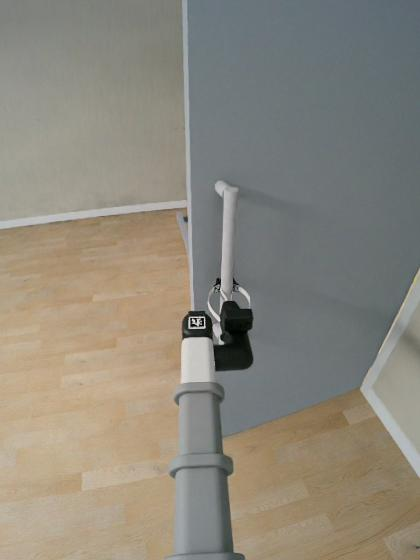

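>>> move(r1={"base": {"translate_m": -0.3}, "pace": "slow"}, blocking=false)

>>> wait(seconds=4.5, cameras=["r1_head_camera", "r1_wrist_camera"])

Scene clock: 976.73 s.
move: r1 moving
r1.base_odometry: x=-1.714 y=+0.759 heading=-2.412
r1.turned_by_wheels: +0.000
r1.turned_by_imu: -0.001
r1.base_tilt: forward=-1.5 right=+1.3
r1.lidar_m: 0.42 0.46 0.63 0.61 2.59 2.89 2.76 2.84 2.36 0.36 0.34 3.05
r1.base_status: translate_m moving
r1.joint_positions: lift_m=+0.935 arm_m=+0.200 wrist_yaw_rad=+1.258 wrist_pitch_rad=+1.574 wrist_roll_rad=+0.000 gripper_m=-0.029
r1.joint_status: not commanded
r1.measured_speeds: translate_m=-0.048 strafe_m=+0.000 rotate_rad=+0.002 lift_m=+0.000 arm_m=+0.000 wrist_yaw_rad=+0.000 wrist_pitch_rad=+0.000 wrist_roll_rad=+0.000
r1.motor_effort: lift_m=+15(15) arm_m=+3(4) wheel_0=-6(8) wheel_1=-4(7) wheel_2=+5(5)
r1.servo_current: wrist_yaw_rad=46(65) wrist_pitch_rad=46(46) wrist_roll_rad=59(59) gripper_m=59(72)
r1.contact_limits: lift_m 0.3
r1.hand_pose: x=+0.4538 y=-0.0277 z=+0.8251 quat_wxyz=(+0.571, -0.417, +0.573, +0.415) (m; r1's base frame)
r1.wrist_depth_mm: 1025 1060 249 250 250 204 - / 1025 1025 1042 251 251 212 - / 1042 1042 1042 250 250 231 166 / 1042 831 1042 252 250 241 171 / 831 831 1042 253 252 252 253 / 831 842 831 197 182 253 252 / 1060 831 177 183 221 136 200
r2: as last shown
r2.lidar_m: 0.72 3.78 4.51 4.64 1.81 1.09 0.98 1.00 1.21 1.14 1.16 0.91
r2.motor_effort: lift_m=+21(21) arm_m=-10(10) wheel_0=+3(3) wheel_1=+2(2) wheel_2=+8(8)
r2.servo_current: wrist_yaw_rad=52(65) wrist_pitch_rad=46(46) wrist_roll_rad=52(59) gripper_m=111(111)
r2.wrist_depth_mm: - - 232 162 259 277 291 / - - 232 162 262 276 291 / - - 234 165 262 278 296 / - - 235 167 264 279 296 / - - 236 167 266 281 297 / - - 187 167 181 285 300 / - - 237 - 270 291 301
pictures: none

Scene clock: 980.53 s.
earlier move: r1 done
r1.base_odometry: x=-1.499 y=+0.951 heading=-2.413
r1.turned_by_wheels: +0.000
r1.turned_by_imu: +0.000
r1.base_tilt: forward=-1.6 right=+1.3
r1.lidar_m: 0.43 0.48 0.71 1.16 2.54 2.59 2.44 2.56 2.34 1.56 0.49 0.49
r1.base_status: done
r1.joint_positions: lift_m=+0.935 arm_m=+0.200 wrist_yaw_rad=+1.258 wrist_pitch_rad=+1.572 wrist_roll_rad=+0.000 gripper_m=-0.029
r1.joint_status: not commanded
r1.measured_speeds: all 0
r1.motor_effort: lift_m=+14(15) arm_m=-4(4) wheel_0=-8(11) wheel_1=-3(8) wheel_2=+3(12)
r1.servo_current: wrist_yaw_rad=59(72) wrist_pitch_rad=39(52) wrist_roll_rad=59(65) gripper_m=59(72)
r1.contact_limits: lift_m 0.3
r1.hand_pose: x=+0.4540 y=-0.0272 z=+0.8251 quat_wxyz=(+0.572, -0.416, +0.572, +0.416) (m; r1's base frame)
r1.wrist_depth_mm: 1042 1042 1025 251 250 249 191 / 1042 1042 1042 251 251 250 190 / 1025 1025 1025 251 252 251 187 / 1025 842 1042 252 252 251 185 / 831 831 1060 253 252 253 253 / 842 842 820 199 184 253 254 / 831 831 176 184 245 228 243
r2.base_odometry: x=-3.587 y=+0.496 heading=-1.509
r2.turned_by_wheels: +0.000
r2.turned_by_imu: +0.001
r2.base_tilt: forward=-0.7 right=+0.0
r2.lidar_m: 0.72 3.77 4.53 4.67 1.77 1.12 0.99 0.96 1.22 1.13 1.15 0.88
r2.base_status: not commanded
r2.joint_positions: lift_m=+0.870 arm_m=+0.340 wrist_yaw_rad=+0.008 wrist_pitch_rad=+0.001 wrist_roll_rad=+0.000 gripper_m=-0.024
r2.joint_status: not commanded
r2.measured_speeds: all 0
r2.motor_effort: lift_m=+21(21) arm_m=-10(11) wheel_0=+3(3) wheel_1=+2(2) wheel_2=+8(8)
r2.servo_current: wrist_yaw_rad=46(72) wrist_pitch_rad=46(46) wrist_roll_rad=52(59) gripper_m=111(117)
r2.hand_pose: x=+0.8003 y=-0.0852 z=+1.0476 quat_wxyz=(+1.000, +0.000, +0.001, +0.004) (m; r2's base frame)
r2.wrist_depth_mm: - - 232 162 258 277 293 / - - 232 163 260 276 291 / - - 235 165 260 278 293 / - - 236 167 262 281 296 / - - 236 167 265 281 296 / - - 187 167 181 283 300 / - - 236 - 270 290 298
wait: 3.80 of 4.5 s (r1 has come to rest)
pictures: r1_head_camera, r1_wrist_camera
Images, in order (width x height): r1_head_camera 420x560, r1_wrist_camera 616x392.

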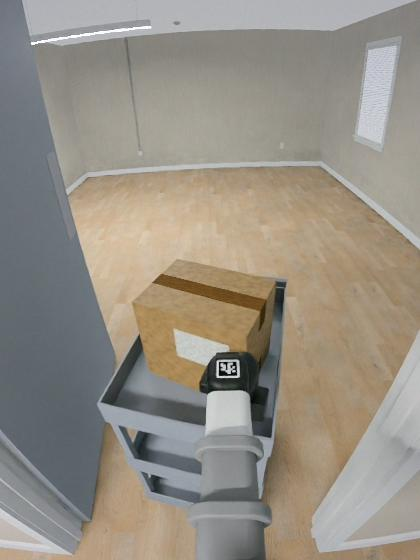

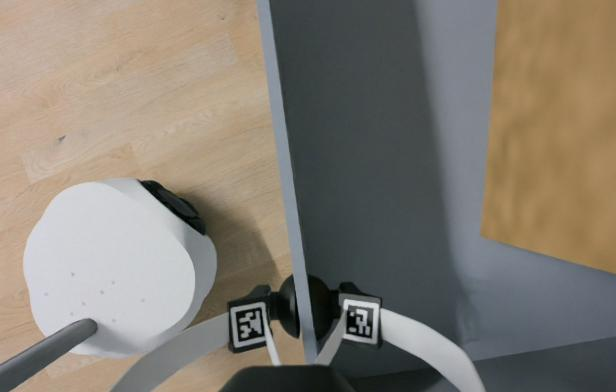

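>>> move(r1={"base": {"translate_m": -0.35, "strafe_m": -0.05}, "pace": "slow"}, blocking=false)

>>> wait(seconds=5, cameras=["r1_head_camera", "r1_wrist_camera"])

Scene clock: 991.87 s.
move: r1 moving
r1.base_odometry: x=-1.491 y=+0.960 heading=-2.413
r1.turned_by_wheels: -0.001
r1.turned_by_imu: -0.001
r1.base_tilt: forward=-1.6 right=+1.2
r1.lidar_m: 0.44 0.51 0.73 1.22 2.55 2.59 2.44 2.54 2.34 1.62 0.51 0.51
r1.base_status: translate_m moving; strafe_m moving
r1.joint_positions: lift_m=+0.935 arm_m=+0.200 wrist_yaw_rad=+1.258 wrist_pitch_rad=+1.572 wrist_roll_rad=+0.000 gripper_m=-0.029
r1.joint_status: not commanded
r1.measured_speeds: translate_m=-0.048 strafe_m=-0.006 rotate_rad=+0.002 lift_m=+0.000 arm_m=+0.000 wrist_yaw_rad=+0.000 wrist_pitch_rad=+0.000 wrist_roll_rad=+0.000
r1.motor_effort: lift_m=+15(15) arm_m=-4(4) wheel_0=-8(10) wheel_1=-6(7) wheel_2=+7(7)
r1.servo_current: wrist_yaw_rad=39(65) wrist_pitch_rad=46(52) wrist_roll_rad=39(59) gripper_m=65(72)
r1.contact_limits: lift_m 0.3
r1.hand_pose: x=+0.4540 y=-0.0272 z=+0.8251 quat_wxyz=(+0.572, -0.416, +0.572, +0.416) (m; r1's base frame)
r1.wrist_depth_mm: 1042 1042 1042 250 251 252 - / 1008 1042 1025 252 251 252 201 / 1042 1042 1025 252 252 252 198 / 1042 831 1042 253 252 253 193 / 831 831 1042 1042 254 253 198 / 820 842 878 200 184 252 254 / 1025 854 176 183 250 231 254
r2: as last shown
r2.turned_by_imu: +0.000
r2.base_tilt: forward=-0.6 right=+0.1
r2.lidar_m: 0.77 3.75 4.53 4.66 1.79 1.13 0.98 1.00 1.23 1.14 1.17 0.91
r2.motor_effort: lift_m=+21(21) arm_m=-10(11) wheel_0=+3(3) wheel_1=+1(2) wheel_2=+8(8)
r2.servo_current: wrist_yaw_rad=52(59) wrist_pitch_rad=39(46) wrist_roll_rad=46(59) gripper_m=104(111)
r2.wrist_depth_mm: - - 231 162 259 278 291 / - - 233 163 259 277 291 / - - 234 165 262 278 294 / - - 236 167 263 281 296 / - - 236 167 265 283 297 / - - 187 167 181 285 300 / - - 237 - 270 290 301
pictures: none

Scene clock: 996.17 s.
earlier move: r1 done
r1.base_odometry: x=-1.271 y=+1.221 heading=-2.413
r1.turned_by_wheels: +0.000
r1.turned_by_imu: +0.000
r1.base_tilt: forward=-1.6 right=+1.2
r1.lidar_m: 0.42 0.51 0.92 2.37 2.58 2.21 2.07 2.18 2.31 2.18 1.03 0.76
r1.base_status: done
r1.joint_positions: lift_m=+0.935 arm_m=+0.200 wrist_yaw_rad=+1.258 wrist_pitch_rad=+1.568 wrist_roll_rad=+0.000 gripper_m=-0.029
r1.joint_status: not commanded
r1.measured_speeds: all 0
r1.motor_effort: lift_m=+15(15) arm_m=-4(4) wheel_0=-2(10) wheel_1=-4(9) wheel_2=+5(9)
r1.servo_current: wrist_yaw_rad=46(72) wrist_pitch_rad=46(52) wrist_roll_rad=39(72) gripper_m=65(72)
r1.contact_limits: lift_m 0.3
r1.hand_pose: x=+0.4543 y=-0.0262 z=+0.8251 quat_wxyz=(+0.573, -0.415, +0.571, +0.416) (m; r1's base frame)
r1.wrist_depth_mm: 1042 1060 1042 254 254 253 216 / 1060 1042 1025 255 253 255 206 / 1042 1025 1042 254 254 253 200 / 1042 854 1025 253 253 253 191 / 831 831 1060 252 253 253 183 / 831 820 189 201 254 254 253 / 732 831 183 145 243 253 253
r2.base_odometry: x=-3.587 y=+0.496 heading=-1.509
r2.turned_by_wheels: +0.000
r2.turned_by_imu: +0.001
r2.base_tilt: forward=-0.6 right=+0.0
r2.lidar_m: 0.74 3.77 4.52 4.65 1.79 1.11 0.98 0.99 1.21 1.16 1.17 0.89
r2.base_status: not commanded
r2.joint_positions: lift_m=+0.870 arm_m=+0.340 wrist_yaw_rad=+0.008 wrist_pitch_rad=+0.001 wrist_roll_rad=+0.000 gripper_m=-0.024
r2.joint_status: not commanded
r2.measured_speeds: all 0
r2.motor_effort: lift_m=+21(21) arm_m=-10(11) wheel_0=+2(3) wheel_1=+2(2) wheel_2=+8(8)
r2.servo_current: wrist_yaw_rad=72(72) wrist_pitch_rad=46(46) wrist_roll_rad=52(59) gripper_m=111(124)
r2.hand_pose: x=+0.8003 y=-0.0852 z=+1.0476 quat_wxyz=(+1.000, +0.000, +0.001, +0.004) (m; r2's base frame)
r2.wrist_depth_mm: - - 232 162 259 278 290 / - - 234 163 259 277 290 / - - 236 165 262 278 294 / - - 236 167 263 282 297 / - - 236 167 265 281 296 / - - 186 168 181 285 301 / - - 236 - 271 291 303
wait: 4.30 of 5 s (r1 has come to rest)
pictures: r1_head_camera, r1_wrist_camera
Images, in order (width x height): r1_head_camera 420x560, r1_wrist_camera 616x392.

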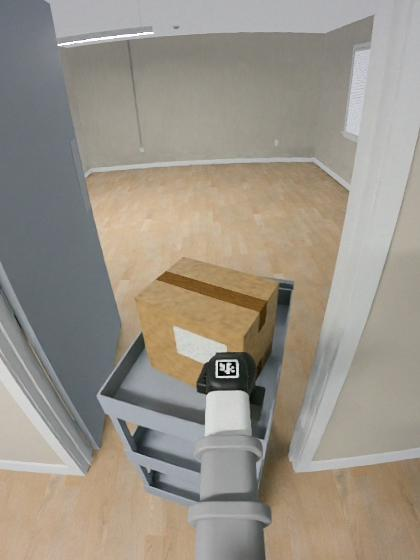

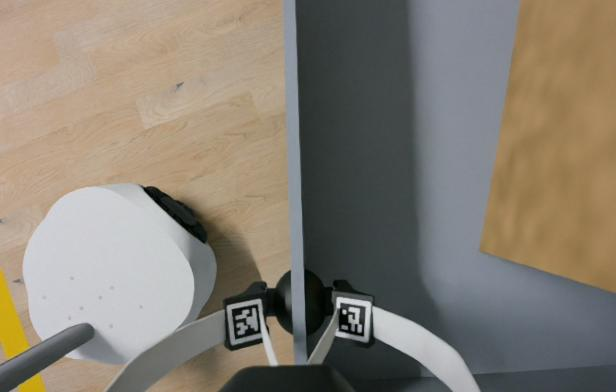

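>>> move(r1={"base": {"translate_m": -0.22, "strafe_m": -0.09}, "pace": "slow"}, blocking=false)

>>> wait(seconds=4, cameras=["r1_head_camera", "r1_wrist_camera"])

Scene clock: 1032.97 s.
move: r1 moving
r1.base_odometry: x=-1.265 y=+1.233 heading=-2.413
r1.turned_by_wheels: +0.000
r1.turned_by_imu: +0.000
r1.base_tilt: forward=-1.6 right=+1.2
r1.lidar_m: 0.44 0.51 0.95 2.38 2.60 2.20 2.09 2.18 2.29 2.20 1.05 0.76
r1.base_status: translate_m moving; strafe_m moving
r1.joint_positions: lift_m=+0.935 arm_m=+0.200 wrist_yaw_rad=+1.258 wrist_pitch_rad=+1.567 wrist_roll_rad=+0.000 gripper_m=-0.029
r1.joint_status: not commanded
r1.measured_speeds: translate_m=-0.048 strafe_m=-0.019 rotate_rad=+0.001 lift_m=+0.000 arm_m=+0.000 wrist_yaw_rad=+0.000 wrist_pitch_rad=-0.002 wrist_roll_rad=+0.000
r1.motor_effort: lift_m=+14(15) arm_m=-4(4) wheel_0=-4(5) wheel_1=-6(8) wheel_2=+10(10)
r1.servo_current: wrist_yaw_rad=46(65) wrist_pitch_rad=46(46) wrist_roll_rad=46(59) gripper_m=65(72)
r1.contact_limits: lift_m 0.3
r1.hand_pose: x=+0.4545 y=-0.0258 z=+0.8252 quat_wxyz=(+0.573, -0.415, +0.571, +0.417) (m; r1's base frame)
r1.wrist_depth_mm: 1042 1060 1060 255 255 255 221 / 1060 1060 1042 255 255 255 213 / 1025 1025 1042 254 255 254 204 / 1042 854 1042 1042 254 253 196 / 820 842 1042 254 255 256 200 / 831 831 842 199 182 254 254 / 750 820 169 183 246 239 253
r2: as last shown
r2.turned_by_imu: +0.000
r2.base_tilt: forward=-0.7 right=+0.1
r2.lidar_m: 0.74 3.78 4.52 4.66 1.84 1.13 1.00 0.99 1.21 1.14 1.14 0.90
r2.motor_effort: lift_m=+21(21) arm_m=-10(11) wheel_0=+2(3) wheel_1=+1(2) wheel_2=+8(8)
r2.servo_current: wrist_yaw_rad=52(72) wrist_pitch_rad=39(46) wrist_roll_rad=52(65) gripper_m=104(117)
r2.wrist_depth_mm: - - 231 161 258 277 291 / - - 232 163 259 277 291 / - - 234 164 262 278 296 / - - 235 167 262 281 296 / - - 236 167 266 282 297 / - - 187 168 181 285 301 / - - 237 - 270 291 303
pictures: none

Scene clock: 1036.07 s.
earlier move: r1 done
r1.base_odometry: x=-1.167 y=+1.434 heading=-2.412
r1.turned_by_wheels: +0.001
r1.turned_by_imu: +0.001
r1.base_tilt: forward=-1.6 right=+1.2
r1.lidar_m: 0.43 0.48 1.23 2.58 2.67 1.99 1.88 1.98 2.21 2.09 1.36 0.92
r1.base_status: done
r1.joint_positions: lift_m=+0.935 arm_m=+0.200 wrist_yaw_rad=+1.258 wrist_pitch_rad=+1.562 wrist_roll_rad=+0.000 gripper_m=-0.029
r1.joint_status: not commanded
r1.measured_speeds: all 0
r1.motor_effort: lift_m=+14(15) arm_m=-4(4) wheel_0=+3(5) wheel_1=+0(8) wheel_2=+6(12)
r1.servo_current: wrist_yaw_rad=26(72) wrist_pitch_rad=52(59) wrist_roll_rad=39(72) gripper_m=72(72)
r1.contact_limits: lift_m 0.3
r1.hand_pose: x=+0.4548 y=-0.0246 z=+0.8252 quat_wxyz=(+0.574, -0.414, +0.569, +0.418) (m; r1's base frame)
r1.wrist_depth_mm: 1042 1060 1078 256 256 256 197 / 1042 1042 1042 255 254 254 186 / 1042 1042 1042 256 254 250 178 / 1060 878 1042 254 253 253 253 / 831 831 1025 253 254 254 253 / 820 831 189 198 223 243 237 / 831 820 1042 183 183 183 -
r2.base_odometry: x=-3.587 y=+0.496 heading=-1.509
r2.turned_by_wheels: +0.000
r2.turned_by_imu: +0.000
r2.base_tilt: forward=-0.7 right=+0.0
r2.lidar_m: 0.74 3.77 4.50 4.63 1.79 1.13 0.99 0.99 1.21 1.13 1.14 0.91
r2.base_status: not commanded
r2.joint_positions: lift_m=+0.870 arm_m=+0.340 wrist_yaw_rad=+0.008 wrist_pitch_rad=+0.001 wrist_roll_rad=+0.000 gripper_m=-0.024
r2.joint_status: not commanded
r2.measured_speeds: all 0
r2.motor_effort: lift_m=+21(21) arm_m=-10(11) wheel_0=+3(3) wheel_1=+1(2) wheel_2=+8(8)
r2.servo_current: wrist_yaw_rad=59(72) wrist_pitch_rad=39(52) wrist_roll_rad=46(65) gripper_m=104(117)
r2.hand_pose: x=+0.8003 y=-0.0852 z=+1.0476 quat_wxyz=(+1.000, +0.000, +0.001, +0.004) (m; r2's base frame)
r2.wrist_depth_mm: - - 232 162 259 277 291 / - - 233 163 259 276 291 / - - 235 164 263 279 294 / - - 236 167 263 281 296 / - - 236 167 266 281 296 / - - 187 167 181 283 301 / - - 236 - 271 291 301
wait: 3.10 of 4 s (r1 has come to rest)
pictures: r1_head_camera, r1_wrist_camera
Images, in order (width x height): r1_head_camera 420x560, r1_wrist_camera 616x392.

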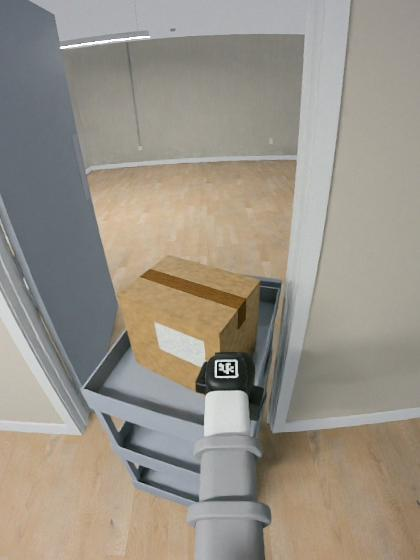

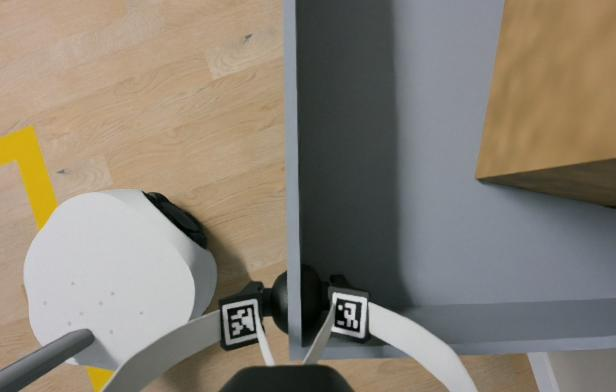

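>>> move(r1={"base": {"translate_m": 0.05, "strafe_m": -0.12}, "pace": "slow", "contact_limits": {"strafe_m": 0.4}}, blocking=false)

>>> wait(seconds=3, cameras=["r1_head_camera", "r1_wrist_camera"])

Scene clock: 1066.10 s.
move: r1 moving
r1.base_odometry: x=-1.178 y=+1.440 heading=-2.411
r1.turned_by_wheels: +0.001
r1.turned_by_imu: +0.001
r1.base_tilt: forward=-1.6 right=+1.3
r1.lidar_m: 0.44 0.50 1.24 2.61 2.68 2.00 1.87 1.97 2.17 2.08 1.32 0.91
r1.base_status: translate_m moving; strafe_m moving
r1.joint_positions: lift_m=+0.935 arm_m=+0.200 wrist_yaw_rad=+1.258 wrist_pitch_rad=+1.561 wrist_roll_rad=+0.000 gripper_m=-0.029
r1.joint_status: not commanded
r1.measured_speeds: translate_m=+0.018 strafe_m=-0.045 rotate_rad=+0.000 lift_m=+0.000 arm_m=+0.000 wrist_yaw_rad=+0.000 wrist_pitch_rad=+0.000 wrist_roll_rad=+0.000
r1.motor_effort: lift_m=+14(15) arm_m=-4(4) wheel_0=+13(15) wheel_1=-2(5) wheel_2=+0(5)
r1.servo_current: wrist_yaw_rad=46(59) wrist_pitch_rad=52(52) wrist_roll_rad=59(72) gripper_m=65(72)
r1.contact_limits: lift_m 0.3; strafe_m 0.4
r1.hand_pose: x=+0.4549 y=-0.0243 z=+0.8252 quat_wxyz=(+0.575, -0.414, +0.569, +0.418) (m; r1's base frame)
r1.wrist_depth_mm: 1042 1060 1060 255 256 256 185 / 1060 1060 1060 255 255 255 181 / 1042 1060 1042 255 256 244 171 / 1042 866 1042 254 254 253 253 / 820 831 1042 253 253 253 252 / 831 842 187 191 241 238 231 / 831 153 1025 190 183 182 904
r2: as last shown
r2.base_tilt: forward=-0.6 right=+0.1
r2.lidar_m: 0.75 3.77 4.54 4.67 1.81 1.12 0.97 1.01 1.21 1.12 1.16 0.91
r2.motor_effort: lift_m=+21(21) arm_m=-10(10) wheel_0=+3(3) wheel_1=+1(2) wheel_2=+8(8)
r2.servo_current: wrist_yaw_rad=59(65) wrist_pitch_rad=46(46) wrist_roll_rad=39(52) gripper_m=104(111)
r2.wrist_depth_mm: - - 232 162 258 278 291 / - - 233 163 259 277 291 / - - 234 164 260 279 294 / - - 235 167 263 279 296 / - - 236 167 264 282 297 / - - 187 168 180 285 300 / - - 236 - 270 290 303
pictures: none

Scene clock: 1068.17 s.
earlier move: r1 done
r1.base_odometry: x=-1.284 y=+1.490 heading=-2.412
r1.turned_by_wheels: -0.001
r1.turned_by_imu: -0.001
r1.base_tilt: forward=-1.6 right=+1.3
r1.lidar_m: 0.40 0.43 1.22 2.70 2.81 2.01 1.92 1.99 2.11 1.98 1.25 0.89
r1.base_status: done
r1.joint_positions: lift_m=+0.935 arm_m=+0.200 wrist_yaw_rad=+1.258 wrist_pitch_rad=+1.571 wrist_roll_rad=+0.000 gripper_m=-0.029
r1.joint_status: not commanded
r1.measured_speeds: all 0
r1.motor_effort: lift_m=+15(15) arm_m=+4(4) wheel_0=+5(15) wheel_1=+0(6) wheel_2=-4(5)
r1.servo_current: wrist_yaw_rad=59(72) wrist_pitch_rad=39(65) wrist_roll_rad=72(72) gripper_m=59(72)
r1.contact_limits: lift_m 0.3; strafe_m 0.4
r1.hand_pose: x=+0.4541 y=-0.0269 z=+0.8251 quat_wxyz=(+0.572, -0.416, +0.572, +0.416) (m; r1's base frame)
r1.wrist_depth_mm: 1025 1042 249 250 249 174 - / 1042 1042 250 248 249 179 - / 1042 1008 1025 250 250 250 249 / 842 820 1042 251 249 249 249 / 842 854 1025 250 250 251 234 / 842 831 831 190 201 195 - / 1060 153 1060 182 165 - -
r2.base_odometry: x=-3.587 y=+0.496 heading=-1.509
r2.turned_by_wheels: +0.000
r2.turned_by_imu: +0.000
r2.base_tilt: forward=-0.6 right=+0.1
r2.lidar_m: 0.73 3.75 4.52 4.63 1.78 1.12 0.99 1.00 1.22 1.14 1.15 0.90
r2.base_status: not commanded
r2.joint_positions: lift_m=+0.870 arm_m=+0.340 wrist_yaw_rad=+0.008 wrist_pitch_rad=+0.001 wrist_roll_rad=+0.000 gripper_m=-0.024
r2.joint_status: not commanded
r2.measured_speeds: all 0
r2.motor_effort: lift_m=+21(21) arm_m=-10(11) wheel_0=+2(3) wheel_1=+1(2) wheel_2=+8(8)
r2.servo_current: wrist_yaw_rad=52(72) wrist_pitch_rad=39(46) wrist_roll_rad=52(59) gripper_m=111(111)
r2.hand_pose: x=+0.8003 y=-0.0852 z=+1.0476 quat_wxyz=(+1.000, +0.000, +0.001, +0.004) (m; r2's base frame)
r2.wrist_depth_mm: - - 232 162 259 279 293 / - - 233 163 262 277 291 / - - 235 165 262 279 294 / - - 235 167 262 281 296 / - - 236 167 265 281 297 / - - 187 168 181 283 300 / - - 236 - 271 290 300
wait: 2.07 of 3 s (r1 has come to rest)
pictures: r1_head_camera, r1_wrist_camera
Images, in order (width x height): r1_head_camera 420x560, r1_wrist_camera 616x392.

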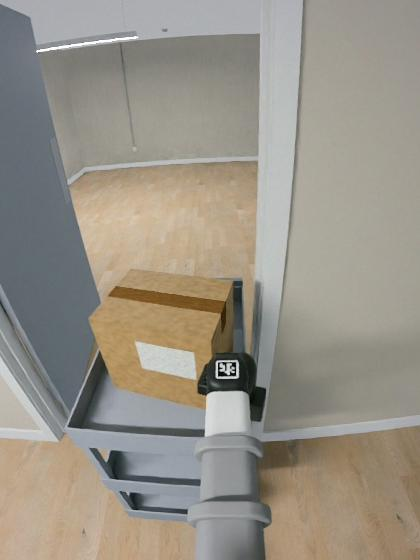

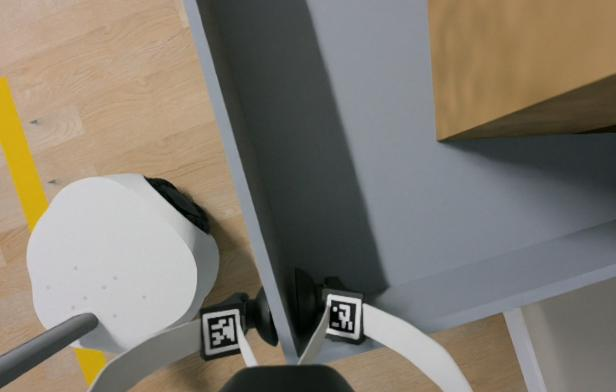

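>>> move(r1={"base": {"translate_m": 0.05, "strafe_m": -0.09}, "pace": "slow", "contact_limits": {"strafe_m": 0.4}}, blocking=false)

>>> wait(seconds=3, cameras=["r1_head_camera", "r1_wrist_camera"])

Scene clock: 1078.33 s.
move: r1 moving
r1.base_odometry: x=-1.296 y=+1.494 heading=-2.412
r1.turned_by_wheels: +0.000
r1.turned_by_imu: +0.000
r1.base_tilt: forward=-1.6 right=+1.3
r1.lidar_m: 0.40 0.44 1.23 2.72 2.82 2.06 1.93 2.00 2.09 1.96 1.26 0.86
r1.base_status: translate_m moving; strafe_m moving
r1.joint_positions: lift_m=+0.935 arm_m=+0.200 wrist_yaw_rad=+1.258 wrist_pitch_rad=+1.571 wrist_roll_rad=-0.001 gripper_m=-0.029
r1.joint_status: not commanded
r1.measured_speeds: translate_m=+0.024 strafe_m=-0.042 rotate_rad=-0.001 lift_m=+0.000 arm_m=+0.000 wrist_yaw_rad=+0.000 wrist_pitch_rad=+0.000 wrist_roll_rad=+0.000
r1.motor_effort: lift_m=+14(15) arm_m=+3(4) wheel_0=+12(13) wheel_1=-3(4) wheel_2=-6(8)
r1.servo_current: wrist_yaw_rad=39(59) wrist_pitch_rad=39(46) wrist_roll_rad=59(65) gripper_m=65(72)
r1.contact_limits: lift_m 0.3; strafe_m 0.4
r1.hand_pose: x=+0.4541 y=-0.0269 z=+0.8251 quat_wxyz=(+0.572, -0.416, +0.572, +0.416) (m; r1's base frame)
r1.wrist_depth_mm: 1042 1042 250 249 249 177 - / 1042 1060 252 250 249 169 - / 1042 1042 250 250 251 249 250 / 1042 831 1042 251 251 251 250 / 820 831 904 252 252 251 228 / 842 842 206 191 196 195 - / 842 154 1042 182 176 991 -
r2: as last shown
r2.lidar_m: 0.74 3.76 4.51 4.66 1.85 1.14 0.99 1.00 1.20 1.16 1.16 0.88
r2.servo_current: wrist_yaw_rad=65(65) wrist_pitch_rad=46(46) wrist_roll_rad=46(59) gripper_m=104(117)
r2.wrist_depth_mm: - - 231 162 258 278 291 / - - 233 163 260 277 293 / - - 235 165 262 279 296 / - - 236 167 263 281 296 / - - 236 167 265 283 296 / - - 187 168 181 285 301 / - - 236 - 270 290 301
pictures: none

Scene clock: 1080.13 s.
earlier move: r1 done
r1.base_odometry: x=-1.381 y=+1.524 heading=-2.412
r1.turned_by_wheels: +0.000
r1.turned_by_imu: +0.000
r1.base_tilt: forward=-1.6 right=+1.3
r1.lidar_m: 0.39 0.42 0.52 2.81 2.88 2.08 1.96 2.05 2.00 1.88 1.20 0.85
r1.base_status: done
r1.joint_positions: lift_m=+0.935 arm_m=+0.200 wrist_yaw_rad=+1.258 wrist_pitch_rad=+1.572 wrist_roll_rad=-0.002 gripper_m=-0.029
r1.joint_status: not commanded
r1.measured_speeds: all 0
r1.motor_effort: lift_m=+14(15) arm_m=+4(4) wheel_0=+6(13) wheel_1=+0(4) wheel_2=-2(8)
r1.servo_current: wrist_yaw_rad=33(78) wrist_pitch_rad=39(46) wrist_roll_rad=39(65) gripper_m=59(72)
r1.contact_limits: lift_m 0.3; strafe_m 0.4
r1.hand_pose: x=+0.4540 y=-0.0271 z=+0.8251 quat_wxyz=(+0.571, -0.417, +0.572, +0.416) (m; r1's base frame)
r1.wrist_depth_mm: 1042 1042 250 250 241 141 - / 1042 1042 249 250 249 179 234 / 1042 1060 252 251 250 250 250 / 831 831 251 251 250 251 250 / 831 831 854 250 251 213 186 / 831 831 831 193 179 904 - / 707 154 182 182 1060 891 -
r2.base_odometry: x=-3.587 y=+0.496 heading=-1.509
r2.turned_by_wheels: +0.000
r2.turned_by_imu: +0.000
r2.base_tilt: forward=-0.6 right=+0.1
r2.lidar_m: 0.75 3.78 4.50 4.67 1.80 1.11 0.97 0.99 1.21 1.14 1.15 0.89
r2.base_status: not commanded
r2.joint_positions: lift_m=+0.870 arm_m=+0.340 wrist_yaw_rad=+0.008 wrist_pitch_rad=+0.001 wrist_roll_rad=+0.000 gripper_m=-0.024
r2.joint_status: not commanded
r2.measured_speeds: all 0
r2.motor_effort: lift_m=+21(21) arm_m=-10(11) wheel_0=+3(3) wheel_1=+2(2) wheel_2=+7(8)
r2.servo_current: wrist_yaw_rad=52(65) wrist_pitch_rad=46(46) wrist_roll_rad=59(59) gripper_m=104(117)
r2.hand_pose: x=+0.8003 y=-0.0852 z=+1.0476 quat_wxyz=(+1.000, +0.000, +0.001, +0.004) (m; r2's base frame)
r2.wrist_depth_mm: - - 232 162 258 278 291 / - - 232 163 260 277 291 / - - 235 165 263 278 294 / - - 236 167 263 281 297 / - - 236 167 265 282 297 / - - 186 168 181 285 301 / - - 237 - 268 290 301
wait: 1.80 of 3 s (r1 has come to rest)
pictures: r1_head_camera, r1_wrist_camera
Images, in order (width x height): r1_head_camera 420x560, r1_wrist_camera 616x392.

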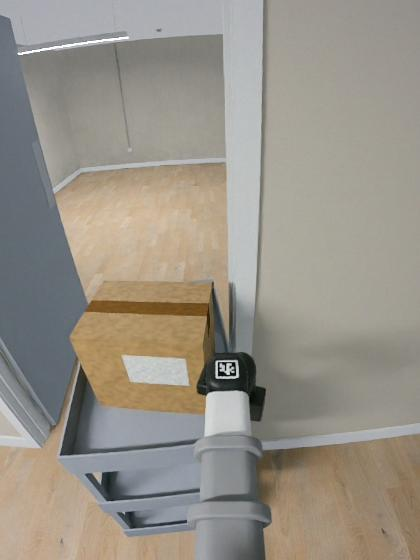

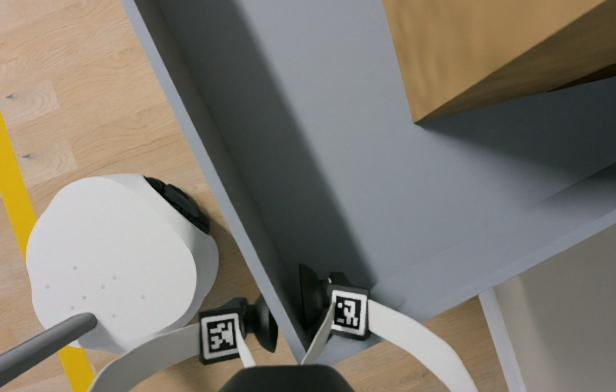

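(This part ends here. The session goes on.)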